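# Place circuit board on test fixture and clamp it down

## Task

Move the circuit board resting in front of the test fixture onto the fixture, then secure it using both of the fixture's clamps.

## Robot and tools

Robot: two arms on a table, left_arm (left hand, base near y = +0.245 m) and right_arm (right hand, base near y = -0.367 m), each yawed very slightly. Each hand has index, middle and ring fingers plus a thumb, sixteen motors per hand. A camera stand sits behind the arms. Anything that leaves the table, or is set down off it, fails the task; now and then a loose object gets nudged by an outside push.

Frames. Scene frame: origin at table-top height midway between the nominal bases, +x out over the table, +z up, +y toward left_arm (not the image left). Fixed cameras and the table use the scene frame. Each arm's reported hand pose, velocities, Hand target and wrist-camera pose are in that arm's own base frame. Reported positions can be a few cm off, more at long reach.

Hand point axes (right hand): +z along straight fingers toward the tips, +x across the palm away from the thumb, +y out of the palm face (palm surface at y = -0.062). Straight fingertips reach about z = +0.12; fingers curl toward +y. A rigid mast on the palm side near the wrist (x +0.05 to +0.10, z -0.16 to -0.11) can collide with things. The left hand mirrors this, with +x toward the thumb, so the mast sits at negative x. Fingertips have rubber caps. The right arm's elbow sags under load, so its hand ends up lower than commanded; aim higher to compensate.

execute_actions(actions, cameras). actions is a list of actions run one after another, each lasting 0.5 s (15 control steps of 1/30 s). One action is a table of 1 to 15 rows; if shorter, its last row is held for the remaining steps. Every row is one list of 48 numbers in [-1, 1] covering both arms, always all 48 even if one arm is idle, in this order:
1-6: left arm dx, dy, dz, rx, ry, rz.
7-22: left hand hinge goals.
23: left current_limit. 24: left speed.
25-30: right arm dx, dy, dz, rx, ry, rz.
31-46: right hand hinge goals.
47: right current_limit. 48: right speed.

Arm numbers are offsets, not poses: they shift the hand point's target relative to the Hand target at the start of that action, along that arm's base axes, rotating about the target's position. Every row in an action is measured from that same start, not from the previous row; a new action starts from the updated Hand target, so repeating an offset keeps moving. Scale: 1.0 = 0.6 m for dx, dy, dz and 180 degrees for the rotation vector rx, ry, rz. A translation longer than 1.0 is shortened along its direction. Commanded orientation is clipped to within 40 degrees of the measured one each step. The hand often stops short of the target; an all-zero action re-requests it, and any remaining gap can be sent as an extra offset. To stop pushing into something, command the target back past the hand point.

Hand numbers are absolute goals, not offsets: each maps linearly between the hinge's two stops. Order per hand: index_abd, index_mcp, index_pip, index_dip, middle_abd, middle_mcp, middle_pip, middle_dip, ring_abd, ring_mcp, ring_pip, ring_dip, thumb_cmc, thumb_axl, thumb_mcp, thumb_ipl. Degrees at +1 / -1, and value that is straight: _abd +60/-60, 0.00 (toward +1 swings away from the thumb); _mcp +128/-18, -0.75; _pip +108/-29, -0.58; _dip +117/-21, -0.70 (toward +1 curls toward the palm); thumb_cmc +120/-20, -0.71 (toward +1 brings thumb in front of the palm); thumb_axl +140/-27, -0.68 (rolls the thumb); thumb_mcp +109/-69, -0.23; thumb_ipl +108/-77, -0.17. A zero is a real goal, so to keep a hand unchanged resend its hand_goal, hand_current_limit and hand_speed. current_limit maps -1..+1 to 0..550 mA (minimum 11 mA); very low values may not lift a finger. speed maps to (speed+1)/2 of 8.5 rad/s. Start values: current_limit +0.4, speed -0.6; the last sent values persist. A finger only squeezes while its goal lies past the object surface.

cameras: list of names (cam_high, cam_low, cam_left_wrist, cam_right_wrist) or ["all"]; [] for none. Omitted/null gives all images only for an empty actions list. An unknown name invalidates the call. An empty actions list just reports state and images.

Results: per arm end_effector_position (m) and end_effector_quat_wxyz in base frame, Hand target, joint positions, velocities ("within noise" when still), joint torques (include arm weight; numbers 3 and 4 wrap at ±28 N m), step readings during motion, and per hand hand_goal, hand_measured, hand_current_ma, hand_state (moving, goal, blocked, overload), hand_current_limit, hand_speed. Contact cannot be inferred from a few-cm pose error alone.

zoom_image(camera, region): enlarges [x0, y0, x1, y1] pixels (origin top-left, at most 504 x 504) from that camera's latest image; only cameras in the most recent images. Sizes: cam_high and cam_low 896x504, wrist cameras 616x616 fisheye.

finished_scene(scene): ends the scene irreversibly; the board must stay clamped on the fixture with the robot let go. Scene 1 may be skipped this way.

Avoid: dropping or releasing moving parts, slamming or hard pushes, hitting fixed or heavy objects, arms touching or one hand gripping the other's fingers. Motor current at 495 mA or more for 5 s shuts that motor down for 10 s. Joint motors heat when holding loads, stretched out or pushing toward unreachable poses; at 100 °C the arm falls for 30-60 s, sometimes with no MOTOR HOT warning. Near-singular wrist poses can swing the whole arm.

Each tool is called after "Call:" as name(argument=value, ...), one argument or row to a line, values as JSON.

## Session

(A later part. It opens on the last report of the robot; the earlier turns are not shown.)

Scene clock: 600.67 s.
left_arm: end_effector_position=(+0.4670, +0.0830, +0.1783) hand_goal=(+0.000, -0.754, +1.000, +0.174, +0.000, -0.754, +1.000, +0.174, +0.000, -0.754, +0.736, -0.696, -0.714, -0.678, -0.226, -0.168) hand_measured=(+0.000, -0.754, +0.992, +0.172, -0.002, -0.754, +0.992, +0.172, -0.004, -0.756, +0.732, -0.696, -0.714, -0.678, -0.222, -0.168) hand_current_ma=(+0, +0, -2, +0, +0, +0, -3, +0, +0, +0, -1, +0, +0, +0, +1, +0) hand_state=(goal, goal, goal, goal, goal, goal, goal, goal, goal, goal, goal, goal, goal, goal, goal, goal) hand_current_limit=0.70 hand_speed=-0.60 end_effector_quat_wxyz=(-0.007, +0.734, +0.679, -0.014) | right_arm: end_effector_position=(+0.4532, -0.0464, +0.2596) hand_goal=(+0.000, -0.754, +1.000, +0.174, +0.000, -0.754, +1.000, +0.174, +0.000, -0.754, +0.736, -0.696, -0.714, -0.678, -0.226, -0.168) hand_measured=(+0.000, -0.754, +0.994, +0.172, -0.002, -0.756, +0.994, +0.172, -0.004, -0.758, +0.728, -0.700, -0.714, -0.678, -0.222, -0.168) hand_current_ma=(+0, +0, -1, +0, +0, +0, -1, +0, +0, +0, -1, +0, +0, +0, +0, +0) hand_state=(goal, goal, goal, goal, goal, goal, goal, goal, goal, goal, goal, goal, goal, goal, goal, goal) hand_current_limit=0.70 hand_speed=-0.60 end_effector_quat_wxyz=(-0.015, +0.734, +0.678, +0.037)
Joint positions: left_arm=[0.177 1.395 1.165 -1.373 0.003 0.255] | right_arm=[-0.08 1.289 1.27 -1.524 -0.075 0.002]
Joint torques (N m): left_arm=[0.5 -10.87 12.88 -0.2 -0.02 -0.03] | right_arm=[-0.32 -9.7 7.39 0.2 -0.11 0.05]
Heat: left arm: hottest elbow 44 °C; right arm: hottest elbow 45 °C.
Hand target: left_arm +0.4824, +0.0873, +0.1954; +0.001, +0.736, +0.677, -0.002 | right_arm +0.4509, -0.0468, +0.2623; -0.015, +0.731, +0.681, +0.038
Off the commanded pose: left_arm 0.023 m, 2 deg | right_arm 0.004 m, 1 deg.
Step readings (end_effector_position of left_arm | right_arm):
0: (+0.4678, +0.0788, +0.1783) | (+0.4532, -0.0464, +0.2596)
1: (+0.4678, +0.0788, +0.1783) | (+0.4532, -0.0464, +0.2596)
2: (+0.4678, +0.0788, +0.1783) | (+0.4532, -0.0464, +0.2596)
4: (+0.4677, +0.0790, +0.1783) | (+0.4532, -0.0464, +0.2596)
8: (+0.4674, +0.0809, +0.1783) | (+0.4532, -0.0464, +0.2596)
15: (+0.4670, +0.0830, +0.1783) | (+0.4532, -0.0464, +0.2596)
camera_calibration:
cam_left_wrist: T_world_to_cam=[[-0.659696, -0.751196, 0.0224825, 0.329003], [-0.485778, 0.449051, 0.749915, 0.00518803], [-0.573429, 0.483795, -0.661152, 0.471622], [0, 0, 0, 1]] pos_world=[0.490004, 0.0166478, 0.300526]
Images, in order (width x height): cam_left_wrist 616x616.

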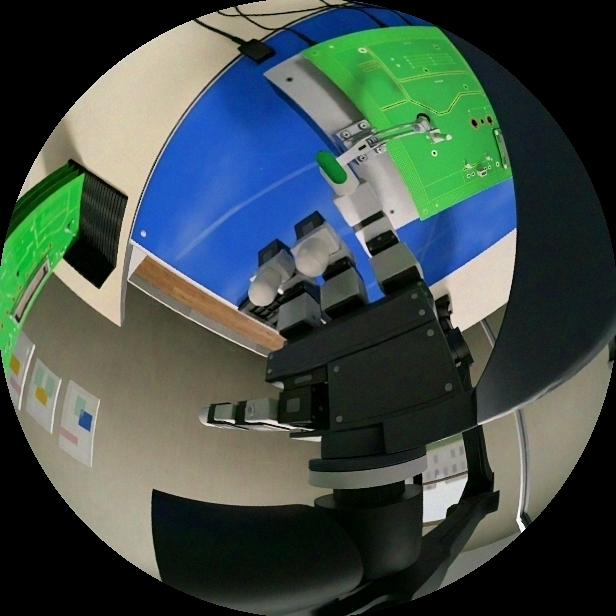

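Call:
execute_actions(
  actions=[
    [[0.003,0.003,0.05,0,0,0, 0,-0.754,1,0.174,0,-0.754,1,0.174,0,-0.754,0.737,-0.696,-0.714,-0.678,-0.226,-0.168,0.7,-0.6, 0,0,0,0,0,0, 0,-0.754,1,0.174,0,-0.754,1,0.174,0,-0.754,0.737,-0.696,-0.714,-0.678,-0.226,-0.168,0.7,-0.6]],
  ],
  cameras=["cam_left_wrist", "cam_low"],
)

Call:
zoom_image(
  camera="cam_left_wrist",
  region=[270, 60, 480, 240],
)

Call:
zoom_image(
  camera="cam_low",
  region=[420, 180, 520, 255],
)

Scene clock: 602.37 s.
left_arm: end_effector_position=(+0.4707, +0.0846, +0.2049) hand_goal=(+0.000, -0.754, +1.000, +0.174, +0.000, -0.754, +1.000, +0.174, +0.000, -0.754, +0.736, -0.696, -0.714, -0.678, -0.226, -0.168) hand_measured=(+0.000, -0.754, +0.992, +0.172, -0.002, -0.754, +0.992, +0.172, -0.002, -0.758, +0.732, -0.696, -0.714, -0.678, -0.222, -0.168) hand_current_ma=(+0, +0, -2, +0, +0, +0, -3, +0, +0, -1, -1, +0, +0, +0, +1, +0) hand_state=(goal, goal, goal, goal, goal, goal, goal, goal, goal, goal, goal, goal, goal, goal, goal, goal) hand_current_limit=0.70 hand_speed=-0.60 end_effector_quat_wxyz=(-0.009, +0.734, +0.679, -0.017) | right_arm: end_effector_position=(+0.4532, -0.0464, +0.2596) hand_goal=(+0.000, -0.754, +1.000, +0.174, +0.000, -0.754, +1.000, +0.174, +0.000, -0.754, +0.736, -0.696, -0.714, -0.678, -0.226, -0.168) hand_measured=(+0.000, -0.754, +0.994, +0.172, -0.002, -0.756, +0.994, +0.172, -0.004, -0.758, +0.728, -0.700, -0.714, -0.678, -0.222, -0.168) hand_current_ma=(+0, +0, -1, +0, +0, +0, -1, +0, +0, +0, -1, +0, +0, +0, +0, +0) hand_state=(goal, goal, goal, goal, goal, goal, goal, goal, goal, goal, goal, goal, goal, goal, goal, goal) hand_current_limit=0.70 hand_speed=-0.60 end_effector_quat_wxyz=(-0.015, +0.734, +0.678, +0.037)
Joint positions: left_arm=[0.179 1.395 1.239 -1.453 0.003 0.258] | right_arm=[-0.08 1.289 1.27 -1.524 -0.075 0.002]
Joint torques (N m): left_arm=[0.67 -12.16 13.03 -0.12 -0.04 -0.03] | right_arm=[-1.32 -10.4 7.43 0.16 -0.09 0.04]
Heat: left arm: hottest elbow 44 °C; right arm: hottest elbow 45 °C.
Hand target: left_arm +0.4843, +0.0892, +0.2255; +0.001, +0.736, +0.677, -0.002 | right_arm +0.4509, -0.0468, +0.2623; -0.015, +0.731, +0.681, +0.038
Off the commanded pose: left_arm 0.025 m, 2 deg | right_arm 0.004 m, 1 deg.
Step readings (end_effector_position of left_arm | right_arm):
0: (+0.4670, +0.0830, +0.1783) | (+0.4532, -0.0464, +0.2596)
1: (+0.4670, +0.0830, +0.1785) | (+0.4532, -0.0464, +0.2596)
2: (+0.4664, +0.0828, +0.1793) | (+0.4532, -0.0464, +0.2596)
4: (+0.4649, +0.0829, +0.1836) | (+0.4532, -0.0464, +0.2596)
8: (+0.4690, +0.0840, +0.1978) | (+0.4532, -0.0464, +0.2596)
15: (+0.4714, +0.0847, +0.2051) | (+0.4532, -0.0464, +0.2596)
camera_calibration:
cam_left_wrist: T_world_to_cam=[[-0.660096, -0.75066, 0.0279798, 0.331119], [-0.480371, 0.450467, 0.752544, -0.0168695], [-0.577508, 0.483311, -0.657947, 0.491833], [0, 0, 0, 1]] pos_world=[0.494504, 0.0184484, 0.32703]
Images, in order (width x height): cam_low 896x504, cam_left_wrist 616x616.

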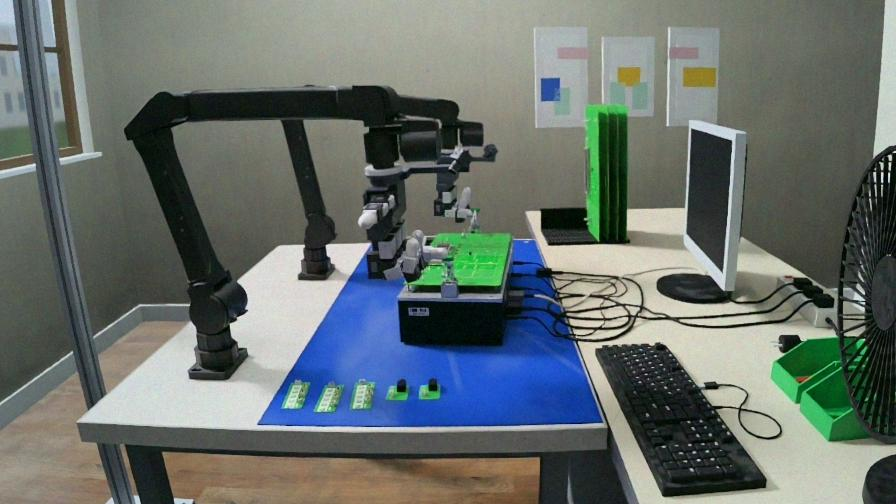

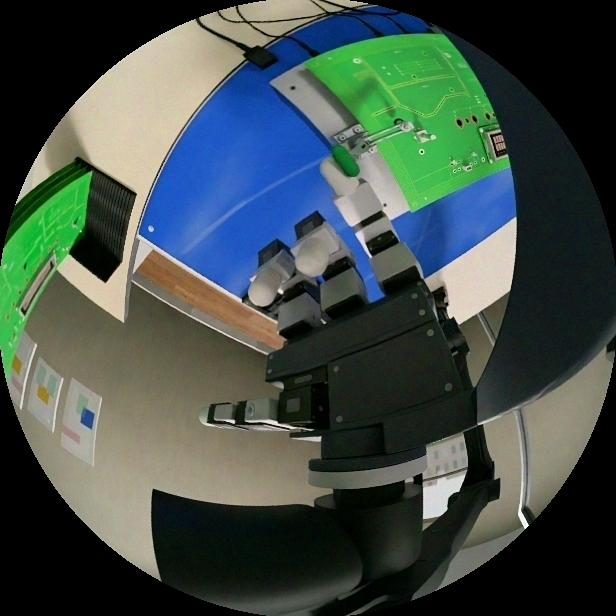

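Scaled by 2.400 from the camera's 616x616 image, which has a finer 880x880 frame.

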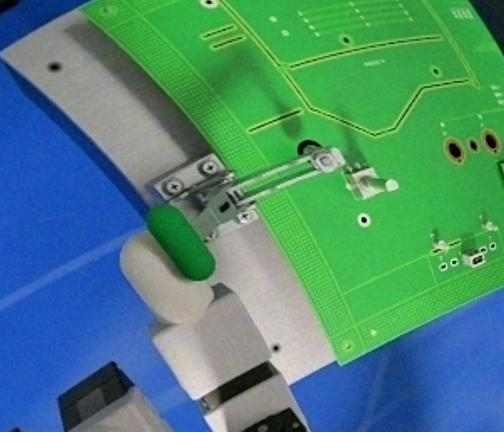

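Scaled by 5.040 from the camera's 896x504 image, which has a finer 1280x720 frame.

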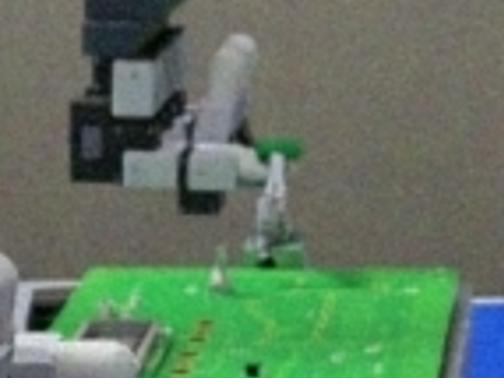

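Call:
execute_actions(
  actions=[
    [[0.012,-0.02,0.03,0,0,0, 0,-0.754,1,0.174,0,-0.754,1,0.174,0,-0.754,0.737,-0.696,-0.714,-0.678,-0.226,-0.168,0.8,-0.6, 0,0,0,0,0,0, 0,-0.754,1,0.174,0,-0.754,1,0.174,0,-0.754,0.737,-0.696,-0.714,-0.678,-0.226,-0.168,0.7,-0.6]],
  ],
  cameras=["cam_left_wrist", "cam_low"],
)

Call:
zoom_image(
  camera="cam_left_wrist",
  region=[270, 60, 480, 240],
)

Call:
zoom_image(
  camera="cam_low",
  region=[420, 180, 520, 255],
)

Scene clock: 604.50 s.
left_arm: end_effector_position=(+0.4767, +0.0783, +0.2257) hand_goal=(+0.000, -0.754, +1.000, +0.174, +0.000, -0.754, +1.000, +0.174, +0.000, -0.754, +0.736, -0.696, -0.714, -0.678, -0.226, -0.168) hand_measured=(+0.000, -0.754, +0.992, +0.172, -0.002, -0.754, +0.992, +0.172, -0.002, -0.760, +0.728, -0.698, -0.714, -0.678, -0.222, -0.168) hand_current_ma=(+0, +0, -2, +0, +0, +0, -3, +0, +0, -2, -2, +0, +0, +0, +1, +0) hand_state=(goal, goal, goal, goal, goal, goal, goal, goal, goal, goal, goal, goal, goal, goal, goal, goal) hand_current_limit=0.80 hand_speed=-0.60 end_effector_quat_wxyz=(-0.008, +0.737, +0.676, -0.013) | right_arm: end_effector_position=(+0.4532, -0.0464, +0.2596) hand_goal=(+0.000, -0.754, +1.000, +0.174, +0.000, -0.754, +1.000, +0.174, +0.000, -0.754, +0.736, -0.696, -0.714, -0.678, -0.226, -0.168) hand_measured=(+0.000, -0.754, +0.994, +0.172, -0.002, -0.756, +0.994, +0.172, -0.004, -0.758, +0.728, -0.700, -0.714, -0.678, -0.222, -0.168) hand_current_ma=(+0, +0, -1, +0, +0, +0, -1, +0, +0, +0, -1, +0, +0, +0, +0, +0) hand_state=(goal, goal, goal, goal, goal, goal, goal, goal, goal, goal, goal, goal, goal, goal, goal, goal) hand_current_limit=0.70 hand_speed=-0.60 end_effector_quat_wxyz=(-0.015, +0.734, +0.678, +0.037)
Joint positions: left_arm=[0.162 1.396 1.293 -1.498 0.001 0.248] | right_arm=[-0.08 1.289 1.27 -1.524 -0.075 0.002]
Joint torques (N m): left_arm=[-0.56 -11.46 13.15 -0.18 0.05 -0.2] | right_arm=[-0.26 -9.93 7.23 0.06 -0.05 0]
Heat: left arm: hottest elbow 44 °C; right arm: hottest elbow 45 °C.
Hand target: left_arm +0.4914, +0.0771, +0.2433; +0.001, +0.736, +0.677, -0.002 | right_arm +0.4509, -0.0468, +0.2623; -0.015, +0.731, +0.681, +0.038
Off the commanded pose: left_arm 0.023 m, 2 deg | right_arm 0.004 m, 1 deg.
Step readings (end_effector_position of left_arm | right_arm):
0: (+0.4707, +0.0846, +0.2049) | (+0.4532, -0.0464, +0.2596)
1: (+0.4706, +0.0846, +0.2048) | (+0.4532, -0.0464, +0.2596)
2: (+0.4702, +0.0845, +0.2057) | (+0.4532, -0.0464, +0.2596)
4: (+0.4701, +0.0828, +0.2088) | (+0.4532, -0.0464, +0.2596)
8: (+0.4749, +0.0797, +0.2207) | (+0.4532, -0.0464, +0.2596)
15: (+0.4770, +0.0783, +0.2258) | (+0.4532, -0.0464, +0.2596)
camera_calibration:
cam_left_wrist: T_world_to_cam=[[-0.665794, -0.745852, 0.0205615, 0.333763], [-0.482431, 0.451343, 0.750699, -0.0255441], [-0.569191, 0.489891, -0.660324, 0.508101], [0, 0, 0, 1]] pos_world=[0.499101, 0.0115523, 0.347825]
Images, in order (width x height): cam_low 896x504, cam_left_wrist 616x616.

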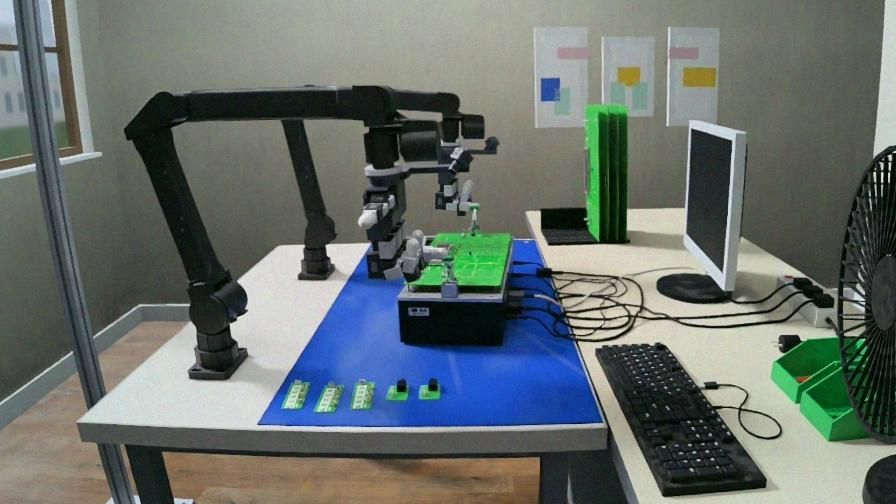

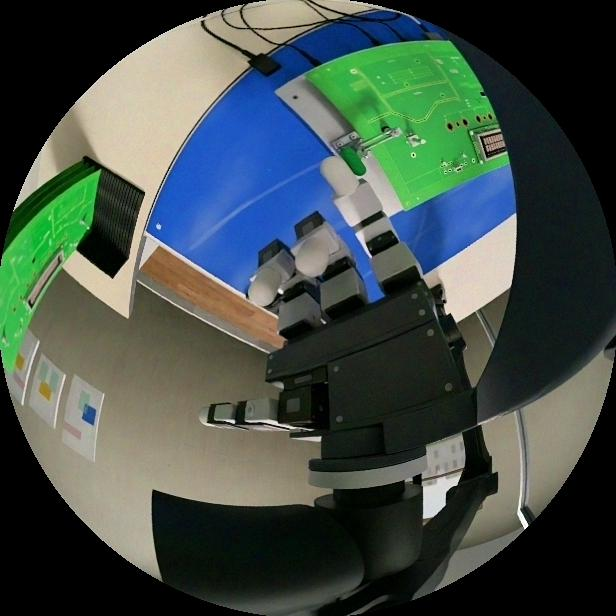

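Scaled by 2.400 from the camera's 616x616 image, which has a finer 880x880 frame.

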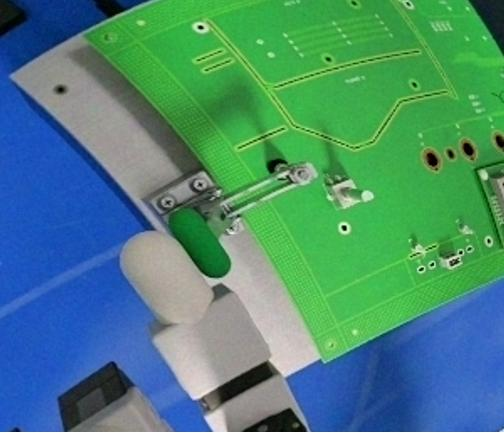

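Scaled by 5.040 from the camera's 896x504 image, which has a finer 1280x720 frame.

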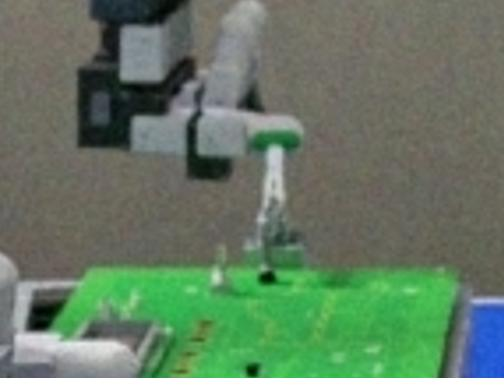

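Call:
execute_actions(
  actions=[
    [[0.0,-0.03,0.01,0,0,0, 0,-0.754,1,0.174,0,-0.754,1,0.174,0,-0.754,0.737,-0.696,-0.714,-0.678,-0.226,-0.168,0.8,-0.6, 0,0,0,0,0,0, 0,-0.754,1,0.174,0,-0.754,1,0.174,0,-0.754,0.737,-0.696,-0.714,-0.678,-0.226,-0.168,0.7,-0.6]],
    [[0.0,-0.03,0.0,0,0,0, 0,-0.754,1,0.174,0,-0.754,1,0.174,0,-0.754,0.737,-0.696,-0.714,-0.678,-0.226,-0.168,0.8,-0.6, 0,0,0,0,0,0, 0,-0.754,1,0.174,0,-0.754,1,0.174,0,-0.754,0.737,-0.696,-0.714,-0.678,-0.226,-0.168,0.7,-0.6]],
  ],
  cameras=["cam_left_wrist", "cam_low"],
)

Call:
zoom_image(
  camera="cam_left_wrist",
  region=[270, 60, 480, 240],
)

Call:
zoom_image(
  camera="cam_low",
  region=[420, 180, 520, 255],
)

Scene clock: 607.03 s.
left_arm: end_effector_position=(+0.4724, +0.0687, +0.2293) hand_goal=(+0.000, -0.754, +1.000, +0.174, +0.000, -0.754, +1.000, +0.174, +0.000, -0.754, +0.736, -0.696, -0.714, -0.678, -0.226, -0.168) hand_measured=(+0.000, -0.754, +0.992, +0.172, -0.002, -0.754, +0.992, +0.172, -0.012, -0.762, +0.754, -0.686, -0.714, -0.678, -0.222, -0.168) hand_current_ma=(+0, +0, -2, +0, +0, +0, -3, +0, -4, -3, +11, +3, +0, +0, +1, +0) hand_state=(goal, goal, goal, goal, goal, goal, goal, goal, goal, goal, goal, goal, goal, goal, goal, goal) hand_current_limit=0.80 hand_speed=-0.60 end_effector_quat_wxyz=(-0.026, +0.715, +0.698, -0.010) | right_arm: end_effector_position=(+0.4532, -0.0464, +0.2596) hand_goal=(+0.000, -0.754, +1.000, +0.174, +0.000, -0.754, +1.000, +0.174, +0.000, -0.754, +0.736, -0.696, -0.714, -0.678, -0.226, -0.168) hand_measured=(+0.000, -0.754, +0.994, +0.172, -0.002, -0.756, +0.994, +0.172, -0.004, -0.758, +0.728, -0.700, -0.714, -0.678, -0.222, -0.168) hand_current_ma=(+0, +0, -1, +0, +0, +0, -1, +0, +0, +0, -1, +0, +0, +0, +0, +0) hand_state=(goal, goal, goal, goal, goal, goal, goal, goal, goal, goal, goal, goal, goal, goal, goal, goal) hand_current_limit=0.70 hand_speed=-0.60 end_effector_quat_wxyz=(-0.015, +0.734, +0.678, +0.037)
Joint positions: left_arm=[0.112 1.392 1.301 -1.527 -0.029 0.135] | right_arm=[-0.08 1.289 1.27 -1.524 -0.075 0.002]
Joint torques (N m): left_arm=[-2.84 -11.99 12.79 0.38 1.21 0.05] | right_arm=[-0.26 -10.23 7.36 0.21 -0.05 0.05]
Heat: left arm: hottest elbow 44 °C; right arm: hottest elbow 45 °C.
Hand target: left_arm +0.4914, +0.0412, +0.2495; +0.001, +0.736, +0.677, -0.002 | right_arm +0.4509, -0.0468, +0.2623; -0.015, +0.731, +0.681, +0.038
Off the commanded pose: left_arm 0.039 m, 5 deg | right_arm 0.004 m, 1 deg.
Step readings (end_effector_position of left_arm | right_arm):
0: (+0.4767, +0.0783, +0.2257) | (+0.4532, -0.0464, +0.2596)
1: (+0.4766, +0.0784, +0.2257) | (+0.4532, -0.0464, +0.2596)
2: (+0.4766, +0.0779, +0.2258) | (+0.4532, -0.0464, +0.2596)
4: (+0.4761, +0.0769, +0.2263) | (+0.4532, -0.0464, +0.2596)
8: (+0.4755, +0.0749, +0.2278) | (+0.4532, -0.0464, +0.2596)
15: (+0.4747, +0.0751, +0.2280) | (+0.4532, -0.0464, +0.2596)
16: (+0.4746, +0.0750, +0.2280) | (+0.4532, -0.0464, +0.2596)
17: (+0.4745, +0.0747, +0.2280) | (+0.4532, -0.0464, +0.2596)
19: (+0.4742, +0.0729, +0.2279) | (+0.4532, -0.0464, +0.2596)
23: (+0.4734, +0.0691, +0.2288) | (+0.4532, -0.0464, +0.2596)
30: (+0.4725, +0.0686, +0.2293) | (+0.4532, -0.0464, +0.2596)
camera_calibration:
cam_left_wrist: T_world_to_cam=[[-0.618199, -0.785965, 0.00948653, 0.306447], [-0.493321, 0.39736, 0.773782, -0.0223589], [-0.611935, 0.473671, -0.633381, 0.527852], [0, 0, 0, 1]] pos_world=[0.501426, -0.00028779, 0.348725]
Images, in order (width x height): cam_low 896x504, cam_left_wrist 616x616.

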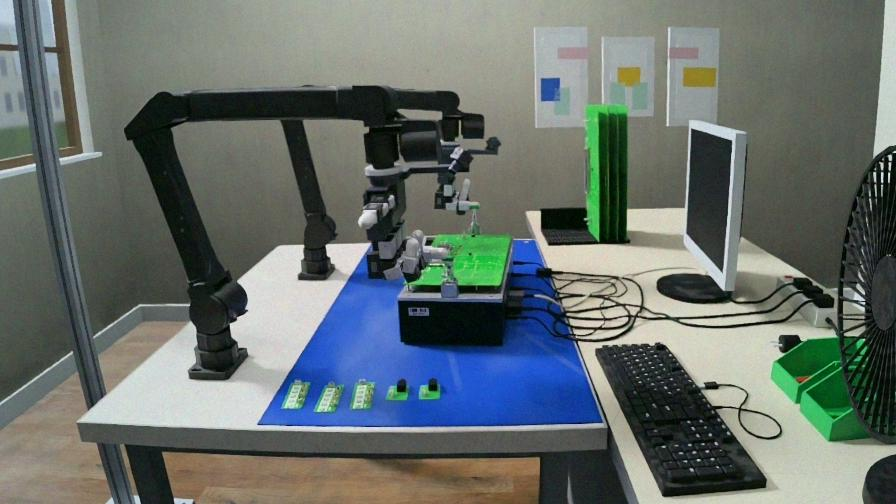

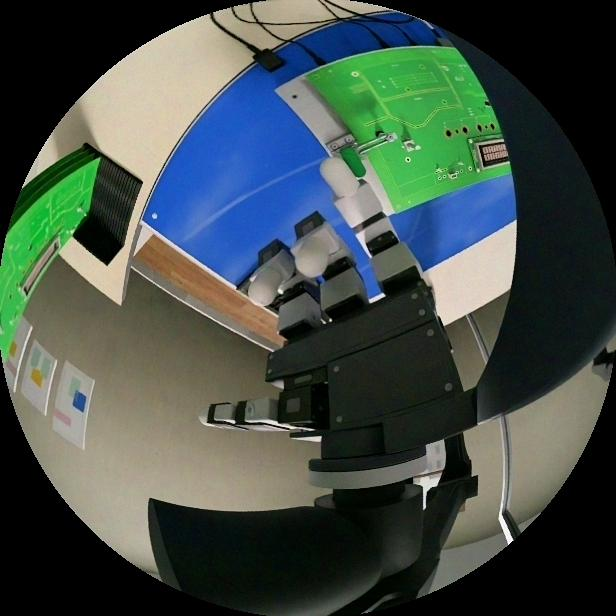

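Scaled by 2.400 from the camera's 616x616 image, which has a finer 880x880 frame.

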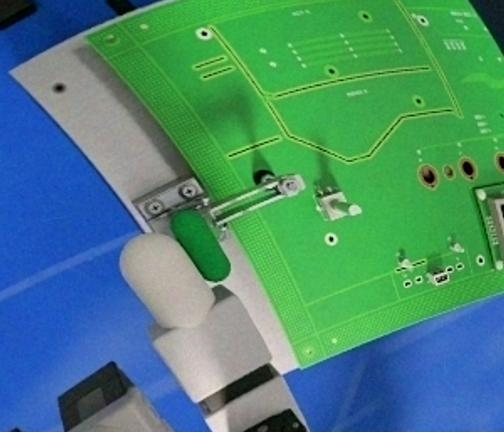

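Scaled by 5.040 from the camera's 896x504 image, which has a finer 1280x720 frame.

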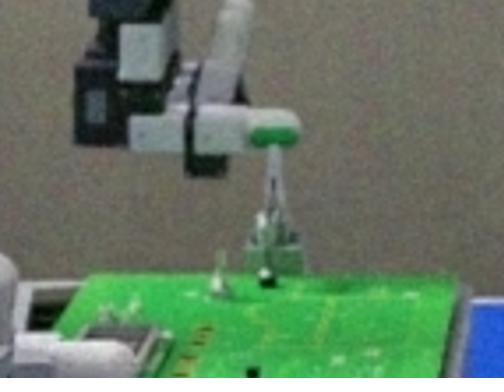

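Call:
execute_actions(
  actions=[
    [[0.0,-0.03,0.01,0,0,0, 0,-0.754,1,0.174,0,-0.754,1,0.174,0,-0.754,0.737,-0.696,-0.714,-0.678,-0.226,-0.168,0.9,-0.6, 0,0,0,0,0,0, 0,-0.754,1,0.174,0,-0.754,1,0.174,0,-0.754,0.737,-0.696,-0.714,-0.678,-0.226,-0.168,0.7,-0.6]],
    [[0.0,-0.03,0.0,0,0,0, 0,-0.754,1,0.174,0,-0.754,1,0.174,0,-0.754,0.737,-0.696,-0.714,-0.678,-0.226,-0.168,0.9,-0.6, 0,0,0,0,0,0, 0,-0.754,1,0.174,0,-0.754,1,0.174,0,-0.754,0.737,-0.696,-0.714,-0.678,-0.226,-0.168,0.7,-0.6]],
  ],
  cameras=["cam_left_wrist", "cam_low"],
)

Call:
zoom_image(
  camera="cam_left_wrist",
  region=[270, 60, 480, 240],
)

Call:
zoom_image(
  camera="cam_low",
  region=[420, 180, 520, 255],
)

Scene clock: 609.47 s.
left_arm: end_effector_position=(+0.4688, +0.0534, +0.2370) hand_goal=(+0.000, -0.754, +1.000, +0.174, +0.000, -0.754, +1.000, +0.174, +0.000, -0.754, +0.736, -0.696, -0.714, -0.678, -0.226, -0.168) hand_measured=(+0.000, -0.754, +0.992, +0.172, -0.002, -0.754, +0.992, +0.172, -0.032, -0.770, +0.750, -0.688, -0.714, -0.678, -0.220, -0.168) hand_current_ma=(+0, +0, -2, +0, +0, +0, -3, +0, -23, -10, +6, +3, +0, +0, +2, +0) hand_state=(goal, goal, goal, goal, goal, goal, goal, goal, blocked, goal, goal, goal, goal, goal, goal, goal) hand_current_limit=0.90 hand_speed=-0.60 end_effector_quat_wxyz=(-0.039, +0.697, +0.716, +0.001) | right_arm: end_effector_position=(+0.4532, -0.0464, +0.2596) hand_goal=(+0.000, -0.754, +1.000, +0.174, +0.000, -0.754, +1.000, +0.174, +0.000, -0.754, +0.736, -0.696, -0.714, -0.678, -0.226, -0.168) hand_measured=(+0.000, -0.754, +0.994, +0.172, -0.002, -0.756, +0.994, +0.172, -0.004, -0.758, +0.728, -0.700, -0.714, -0.678, -0.222, -0.168) hand_current_ma=(+0, +0, -1, +0, +0, +0, -1, +0, +0, +0, -1, +0, +0, +0, +0, +0) hand_state=(goal, goal, goal, goal, goal, goal, goal, goal, goal, goal, goal, goal, goal, goal, goal, goal) hand_current_limit=0.70 hand_speed=-0.60 end_effector_quat_wxyz=(-0.015, +0.734, +0.678, +0.037)
Joint positions: left_arm=[0.048 1.382 1.309 -1.55 -0.058 0.018] | right_arm=[-0.08 1.289 1.27 -1.524 -0.075 0.002]
Joint torques (N m): left_arm=[-4.42 -11.46 12.78 0.62 2.34 0.3] | right_arm=[-0.67 -10.4 7.47 -0.02 -0.08 0.05]
Heat: left arm: hottest elbow 45 °C; right arm: hottest elbow 45 °C.
Hand target: left_arm +0.4914, +0.0052, +0.2553; +0.001, +0.736, +0.677, -0.002 | right_arm +0.4509, -0.0468, +0.2623; -0.015, +0.731, +0.681, +0.038
Off the commanded pose: left_arm 0.056 m, 8 deg | right_arm 0.004 m, 1 deg.
Step readings (end_effector_position of left_arm | right_arm):
0: (+0.4724, +0.0685, +0.2293) | (+0.4532, -0.0464, +0.2596)
1: (+0.4723, +0.0685, +0.2293) | (+0.4532, -0.0464, +0.2596)
2: (+0.4721, +0.0681, +0.2294) | (+0.4532, -0.0464, +0.2596)
4: (+0.4719, +0.0653, +0.2304) | (+0.4532, -0.0464, +0.2596)
8: (+0.4717, +0.0609, +0.2342) | (+0.4532, -0.0464, +0.2596)
15: (+0.4707, +0.0617, +0.2342) | (+0.4532, -0.0464, +0.2596)
16: (+0.4706, +0.0614, +0.2342) | (+0.4532, -0.0464, +0.2596)
17: (+0.4706, +0.0608, +0.2342) | (+0.4532, -0.0464, +0.2596)
19: (+0.4700, +0.0599, +0.2348) | (+0.4532, -0.0464, +0.2596)
23: (+0.4695, +0.0534, +0.2362) | (+0.4532, -0.0464, +0.2596)
30: (+0.4691, +0.0533, +0.2370) | (+0.4532, -0.0464, +0.2596)
camera_calibration:
cam_left_wrist: T_world_to_cam=[[-0.577109, -0.816479, -0.017537, 0.280892], [-0.510467, 0.343883, 0.788142, -0.016542], [-0.63747, 0.463796, -0.615244, 0.546042], [0, 0, 0, 1]] pos_world=[0.501747, -0.0182209, 0.353912]
Images, in order (width x height): cam_low 896x504, cam_left_wrist 616x616.

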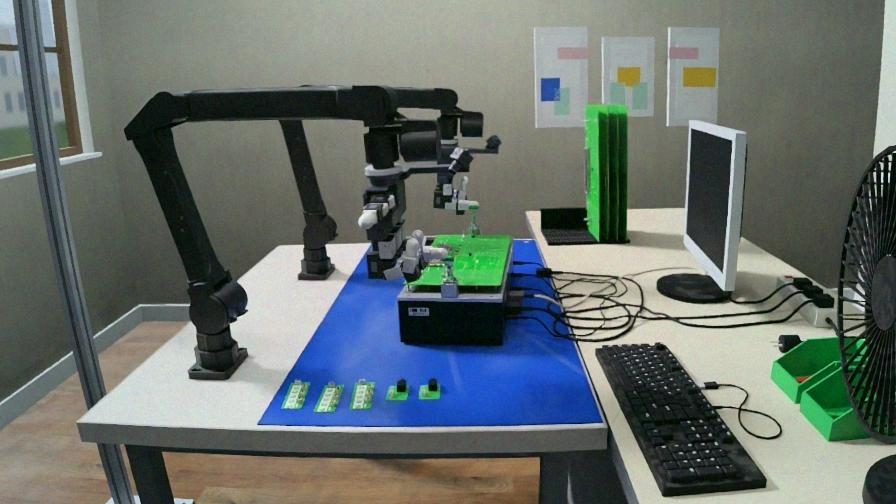

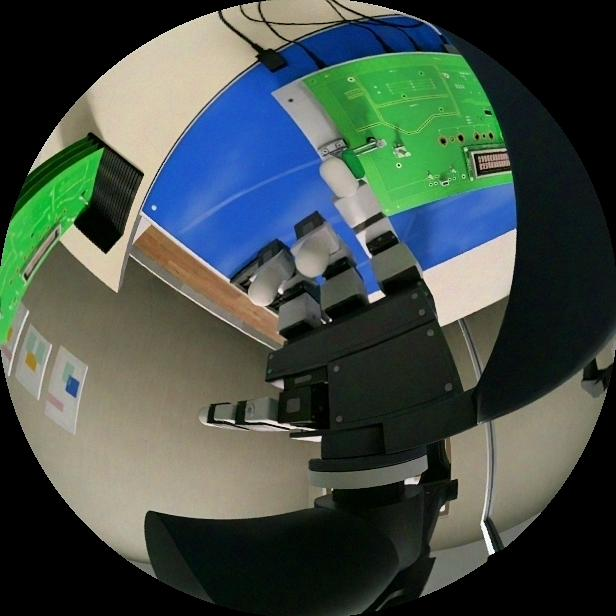

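Scaled by 2.400 from the camera's 616x616 image, which has a finer 880x880 frame.

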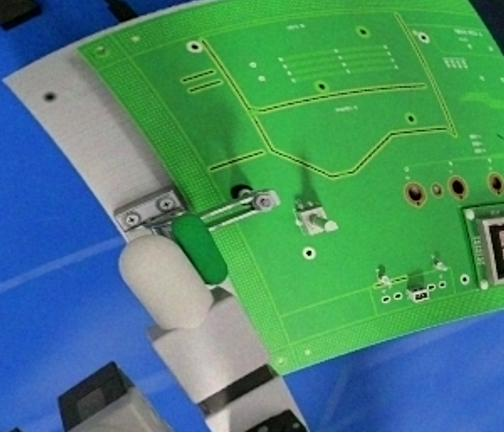

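Scaled by 5.040 from the camera's 896x504 image, which has a finer 1280x720 frame.

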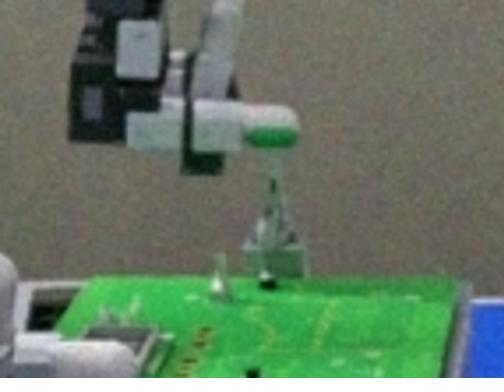

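Call:
execute_actions(
  actions=[
    [[0.0,-0.03,-0.008,0,0,0, 0,-0.754,1,0.174,0,-0.754,1,0.174,0,-0.754,0.737,-0.696,-0.714,-0.678,-0.226,-0.168,0.95,-0.6, 0,0,0,0,0,0, 0,-0.754,1,0.174,0,-0.754,1,0.174,0,-0.754,0.737,-0.696,-0.714,-0.678,-0.226,-0.168,0.7,-0.6]],
  ],
  cameras=["cam_left_wrist", "cam_low", "cam_high"],
)

Call:
zoom_image(
  camera="cam_left_wrist",
  region=[270, 60, 480, 240],
)

Call:
zoom_image(
  camera="cam_low",
  region=[420, 180, 520, 255],
)

Call:
zoom_image(
  camera="cam_high",
  region=[400, 150, 500, 225],
)

Scene clock: 611.27 s.
left_arm: end_effector_position=(+0.4670, +0.0515, +0.2405) hand_goal=(+0.000, -0.754, +1.000, +0.174, +0.000, -0.754, +1.000, +0.174, +0.000, -0.754, +0.736, -0.696, -0.714, -0.678, -0.226, -0.168) hand_measured=(+0.000, -0.754, +0.992, +0.172, -0.002, -0.754, +0.992, +0.172, -0.042, -0.782, +0.744, -0.688, -0.714, -0.678, -0.220, -0.168) hand_current_ma=(+0, +0, -2, +0, +0, +0, -3, +0, -38, -27, +3, +3, +0, +0, +2, +0) hand_state=(goal, goal, goal, goal, goal, goal, goal, goal, blocked, blocked, goal, goal, goal, goal, goal, goal) hand_current_limit=0.95 hand_speed=-0.60 end_effector_quat_wxyz=(-0.045, +0.682, +0.730, +0.010) | right_arm: end_effector_position=(+0.4532, -0.0464, +0.2596) hand_goal=(+0.000, -0.754, +1.000, +0.174, +0.000, -0.754, +1.000, +0.174, +0.000, -0.754, +0.736, -0.696, -0.714, -0.678, -0.226, -0.168) hand_measured=(+0.000, -0.754, +0.994, +0.172, -0.002, -0.756, +0.994, +0.172, -0.004, -0.758, +0.728, -0.700, -0.714, -0.678, -0.222, -0.168) hand_current_ma=(+0, +0, -1, +0, +0, +0, -1, +0, +0, +0, -1, +0, +0, +0, +0, +0) hand_state=(goal, goal, goal, goal, goal, goal, goal, goal, goal, goal, goal, goal, goal, goal, goal, goal) hand_current_limit=0.70 hand_speed=-0.60 end_effector_quat_wxyz=(-0.015, +0.734, +0.678, +0.037)
Joint positions: left_arm=[0.026 1.377 1.309 -1.553 -0.078 -0.044] | right_arm=[-0.08 1.289 1.27 -1.524 -0.075 0.002]
Joint torques (N m): left_arm=[-5.71 -11.46 11.84 1.16 3.06 0.51] | right_arm=[-0.62 -10.46 7.28 0.21 -0.11 -0.04]
Heat: left arm: hottest elbow 45 °C; right arm: hottest elbow 45 °C.
Hand target: left_arm +0.4914, -0.0128, +0.2506; +0.001, +0.736, +0.677, -0.002 | right_arm +0.4509, -0.0468, +0.2623; -0.015, +0.731, +0.681, +0.038
Off the commanded pose: left_arm 0.070 m, 10 deg | right_arm 0.004 m, 1 deg.
Step readings (end_effector_position of left_arm | right_arm):
0: (+0.4688, +0.0534, +0.2370) | (+0.4532, -0.0464, +0.2596)
1: (+0.4688, +0.0532, +0.2370) | (+0.4532, -0.0464, +0.2596)
2: (+0.4688, +0.0528, +0.2370) | (+0.4532, -0.0464, +0.2596)
4: (+0.4686, +0.0520, +0.2380) | (+0.4532, -0.0464, +0.2596)
8: (+0.4681, +0.0513, +0.2399) | (+0.4532, -0.0464, +0.2596)
15: (+0.4673, +0.0514, +0.2403) | (+0.4532, -0.0464, +0.2596)
camera_calibration:
cam_left_wrist: T_world_to_cam=[[-0.544779, -0.837618, -0.0401629, 0.269794], [-0.528244, 0.30558, 0.792199, -0.01031], [-0.651287, 0.452789, -0.608939, 0.553414], [0, 0, 0, 1]] pos_world=[0.501963, -0.0214445, 0.355999]
Images, in order (width x height): cam_high 896x504, cam_low 896x504, cam_left_wrist 616x616.

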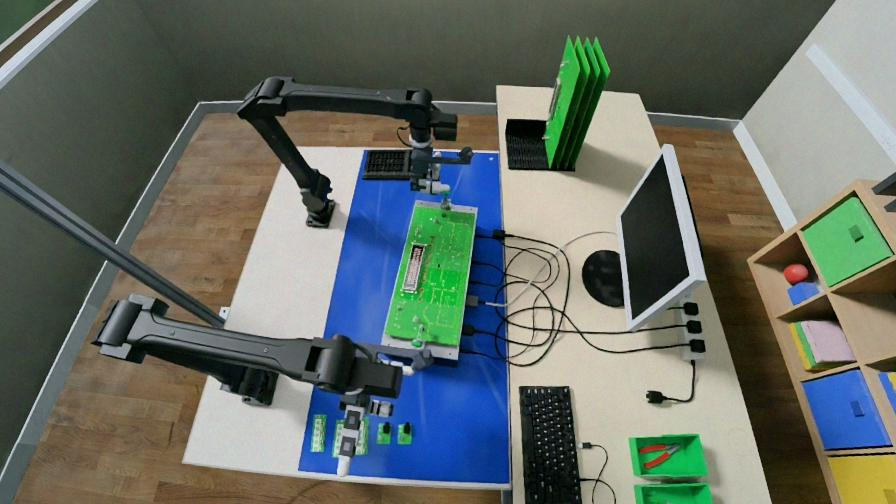

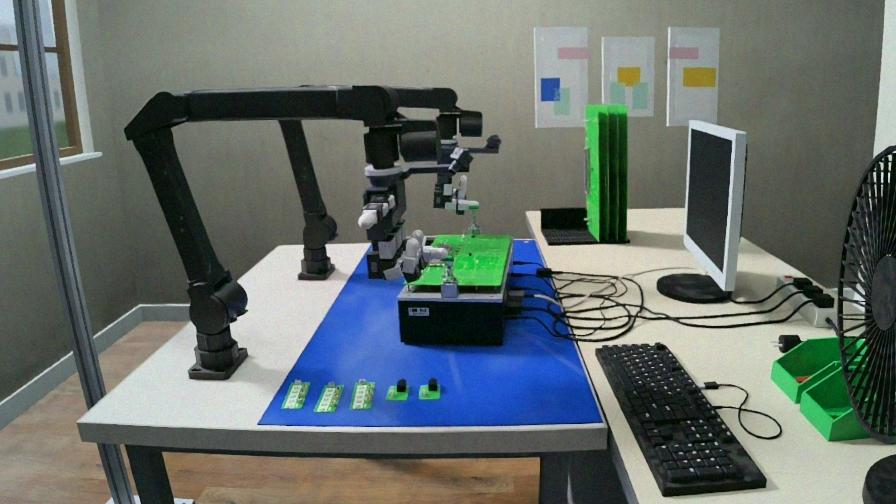

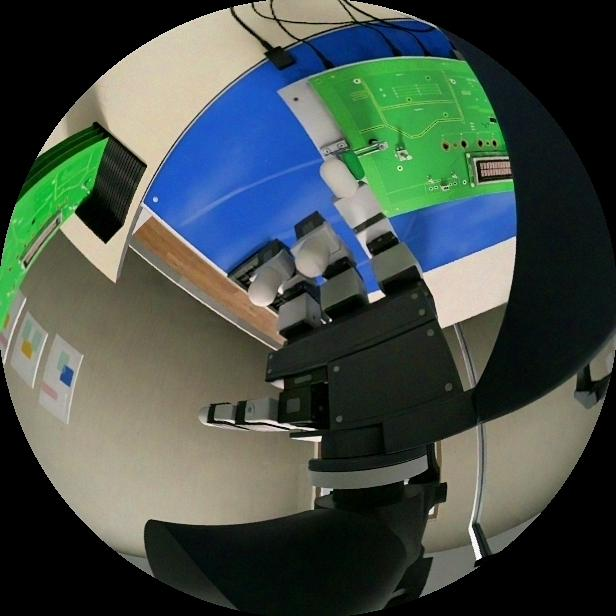

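Scaled by 2.400 from the camera's 616x616 image, which has a finer 880x880 frame.

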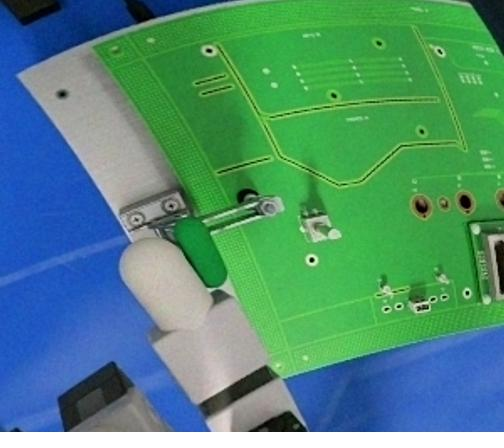

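Scaled by 5.040 from the camera's 896x504 image, which has a finer 1280x720 frame.

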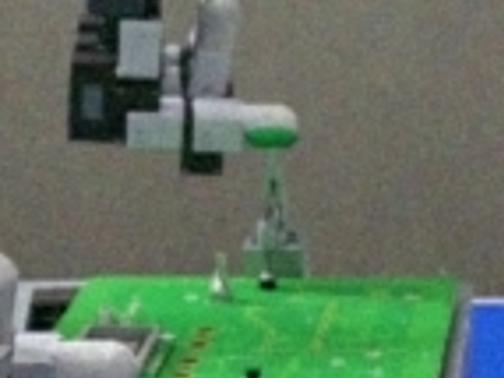

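Scaled by 5.040 from the camera's 896x504 image, which has a finer 1280x720 frame.

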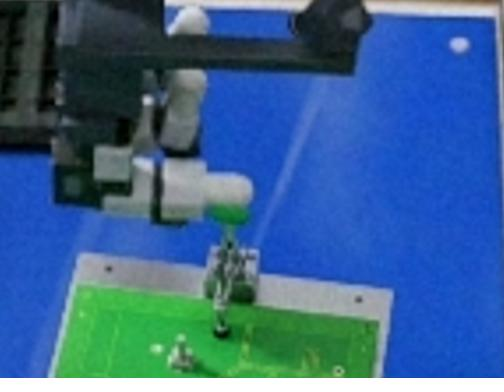

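Call:
execute_actions(
  actions=[
    [[0.0,-0.03,-0.005,0,0,0, 0,-0.754,1,0.174,0,-0.754,1,0.174,0,-0.754,0.737,-0.696,-0.714,-0.678,-0.226,-0.168,1,-0.6, 0,0,0,0,0,0, 0,-0.754,1,0.174,0,-0.754,1,0.174,0,-0.754,0.737,-0.696,-0.714,-0.678,-0.226,-0.168,0.7,-0.6]],
  ],
  cameras=["cam_left_wrist", "cam_low", "cam_high"],
)

Call:
zoom_image(
  camera="cam_left_wrist",
  region=[310, 110, 410, 220],
)

Call:
zoom_image(
  camera="cam_low",
  region=[420, 180, 520, 255],
)

Call:
zoom_image(
  camera="cam_high",
  region=[400, 150, 500, 225],
)

Scene clock: 613.67 s.
left_arm: end_effector_position=(+0.4646, +0.0493, +0.2443) hand_goal=(+0.000, -0.754, +1.000, +0.174, +0.000, -0.754, +1.000, +0.174, +0.000, -0.754, +0.736, -0.696, -0.714, -0.678, -0.226, -0.168) hand_measured=(+0.000, -0.754, +0.992, +0.172, -0.002, -0.754, +0.992, +0.172, -0.060, -0.788, +0.732, -0.694, -0.714, -0.678, -0.220, -0.168) hand_current_ma=(+0, +0, -2, +0, +0, +0, -3, +0, -69, -38, -1, +0, +0, +0, +2, +0) hand_state=(goal, goal, goal, goal, goal, goal, goal, goal, blocked, blocked, goal, goal, goal, goal, goal, goal) hand_current_limit=1.00 hand_speed=-0.60 end_effector_quat_wxyz=(-0.051, +0.667, +0.743, +0.021) | right_arm: end_effector_position=(+0.4532, -0.0464, +0.2596) hand_goal=(+0.000, -0.754, +1.000, +0.174, +0.000, -0.754, +1.000, +0.174, +0.000, -0.754, +0.736, -0.696, -0.714, -0.678, -0.226, -0.168) hand_measured=(+0.000, -0.754, +0.994, +0.172, -0.002, -0.756, +0.994, +0.172, -0.004, -0.758, +0.728, -0.700, -0.714, -0.678, -0.222, -0.168) hand_current_ma=(+0, +0, -1, +0, +0, +0, -1, +0, +0, +0, -1, +0, +0, +0, +0, +0) hand_state=(goal, goal, goal, goal, goal, goal, goal, goal, goal, goal, goal, goal, goal, goal, goal, goal) hand_current_limit=0.70 hand_speed=-0.60 end_effector_quat_wxyz=(-0.015, +0.734, +0.678, +0.037)
Joint positions: left_arm=[0.002 1.371 1.309 -1.556 -0.099 -0.109] | right_arm=[-0.08 1.289 1.27 -1.524 -0.075 0.002]
Joint torques (N m): left_arm=[-7.36 -10.81 11.26 1.52 3.85 0.69] | right_arm=[-0.09 -10.4 7.35 -0.08 -0.08 0.04]
Heat: left arm: hottest elbow 45 °C; right arm: hottest elbow 45 °C.
Hand target: left_arm +0.4915, -0.0307, +0.2475; +0.001, +0.736, +0.677, -0.002 | right_arm +0.4509, -0.0468, +0.2623; -0.015, +0.731, +0.681, +0.038
Off the commanded pose: left_arm 0.084 m, 13 deg | right_arm 0.004 m, 1 deg.
Step readings (end_effector_position of left_arm | right_arm):
0: (+0.4670, +0.0515, +0.2405) | (+0.4532, -0.0464, +0.2596)
1: (+0.4670, +0.0514, +0.2405) | (+0.4532, -0.0464, +0.2596)
2: (+0.4670, +0.0509, +0.2406) | (+0.4532, -0.0464, +0.2596)
4: (+0.4667, +0.0502, +0.2414) | (+0.4532, -0.0464, +0.2596)
8: (+0.4658, +0.0492, +0.2438) | (+0.4532, -0.0464, +0.2596)
15: (+0.4650, +0.0491, +0.2443) | (+0.4532, -0.0464, +0.2596)
camera_calibration:
cam_left_wrist: T_world_to_cam=[[-0.510638, -0.85735, -0.0648094, 0.257899], [-0.545419, 0.264736, 0.795257, -0.00458544], [-0.664655, 0.441437, -0.602799, 0.560423], [0, 0, 0, 1]] pos_world=[0.501681, -0.0250678, 0.358184]
Images, in order (width x height): cam_high 896x504, cam_low 896x504, cam_left_wrist 616x616.

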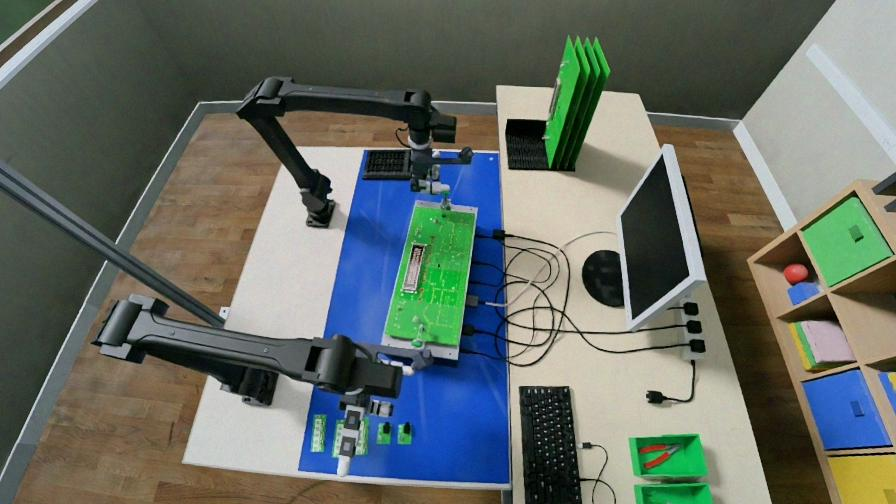

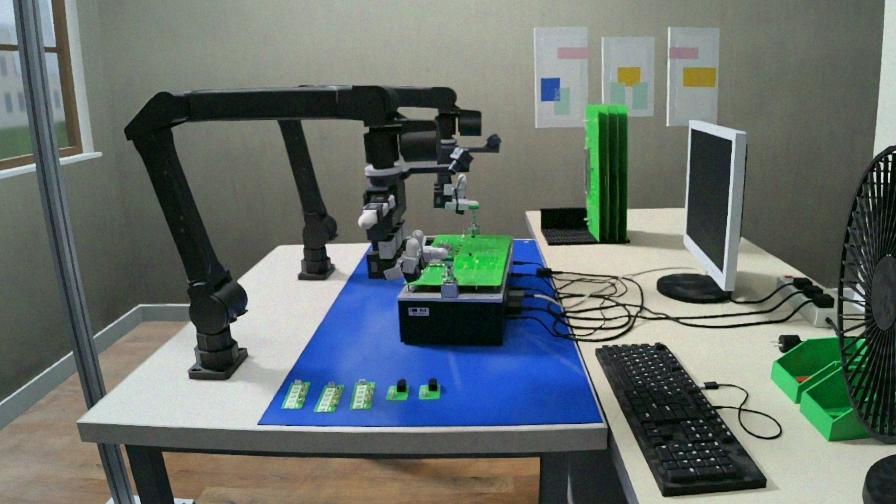

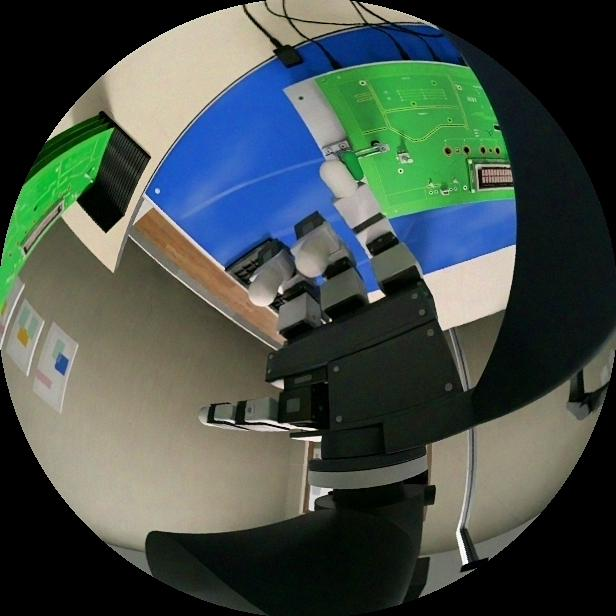

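Scaled by 4.582 from the camera's 616x616 image, which has a finer 880x880 frame.

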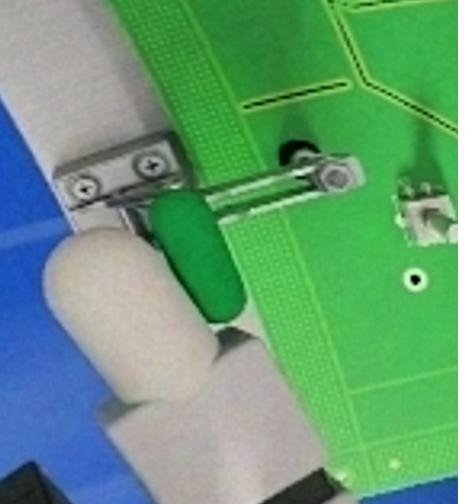

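Scaled by 5.040 from the camera's 896x504 image, which has a finer 1280x720 frame.

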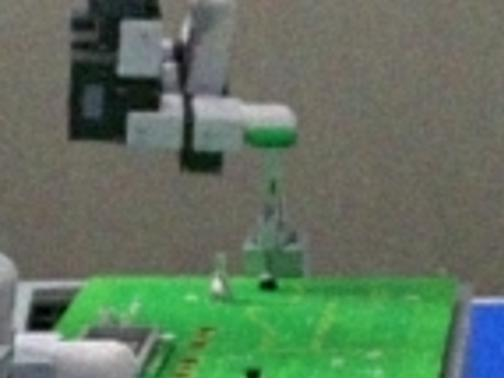

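Scaled by 5.040 from the camera's 896x504 image, which has a finer 1280x720 frame.

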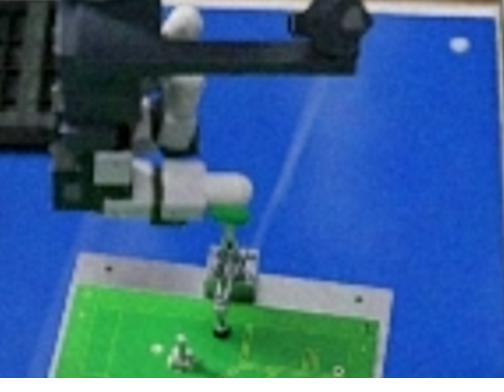

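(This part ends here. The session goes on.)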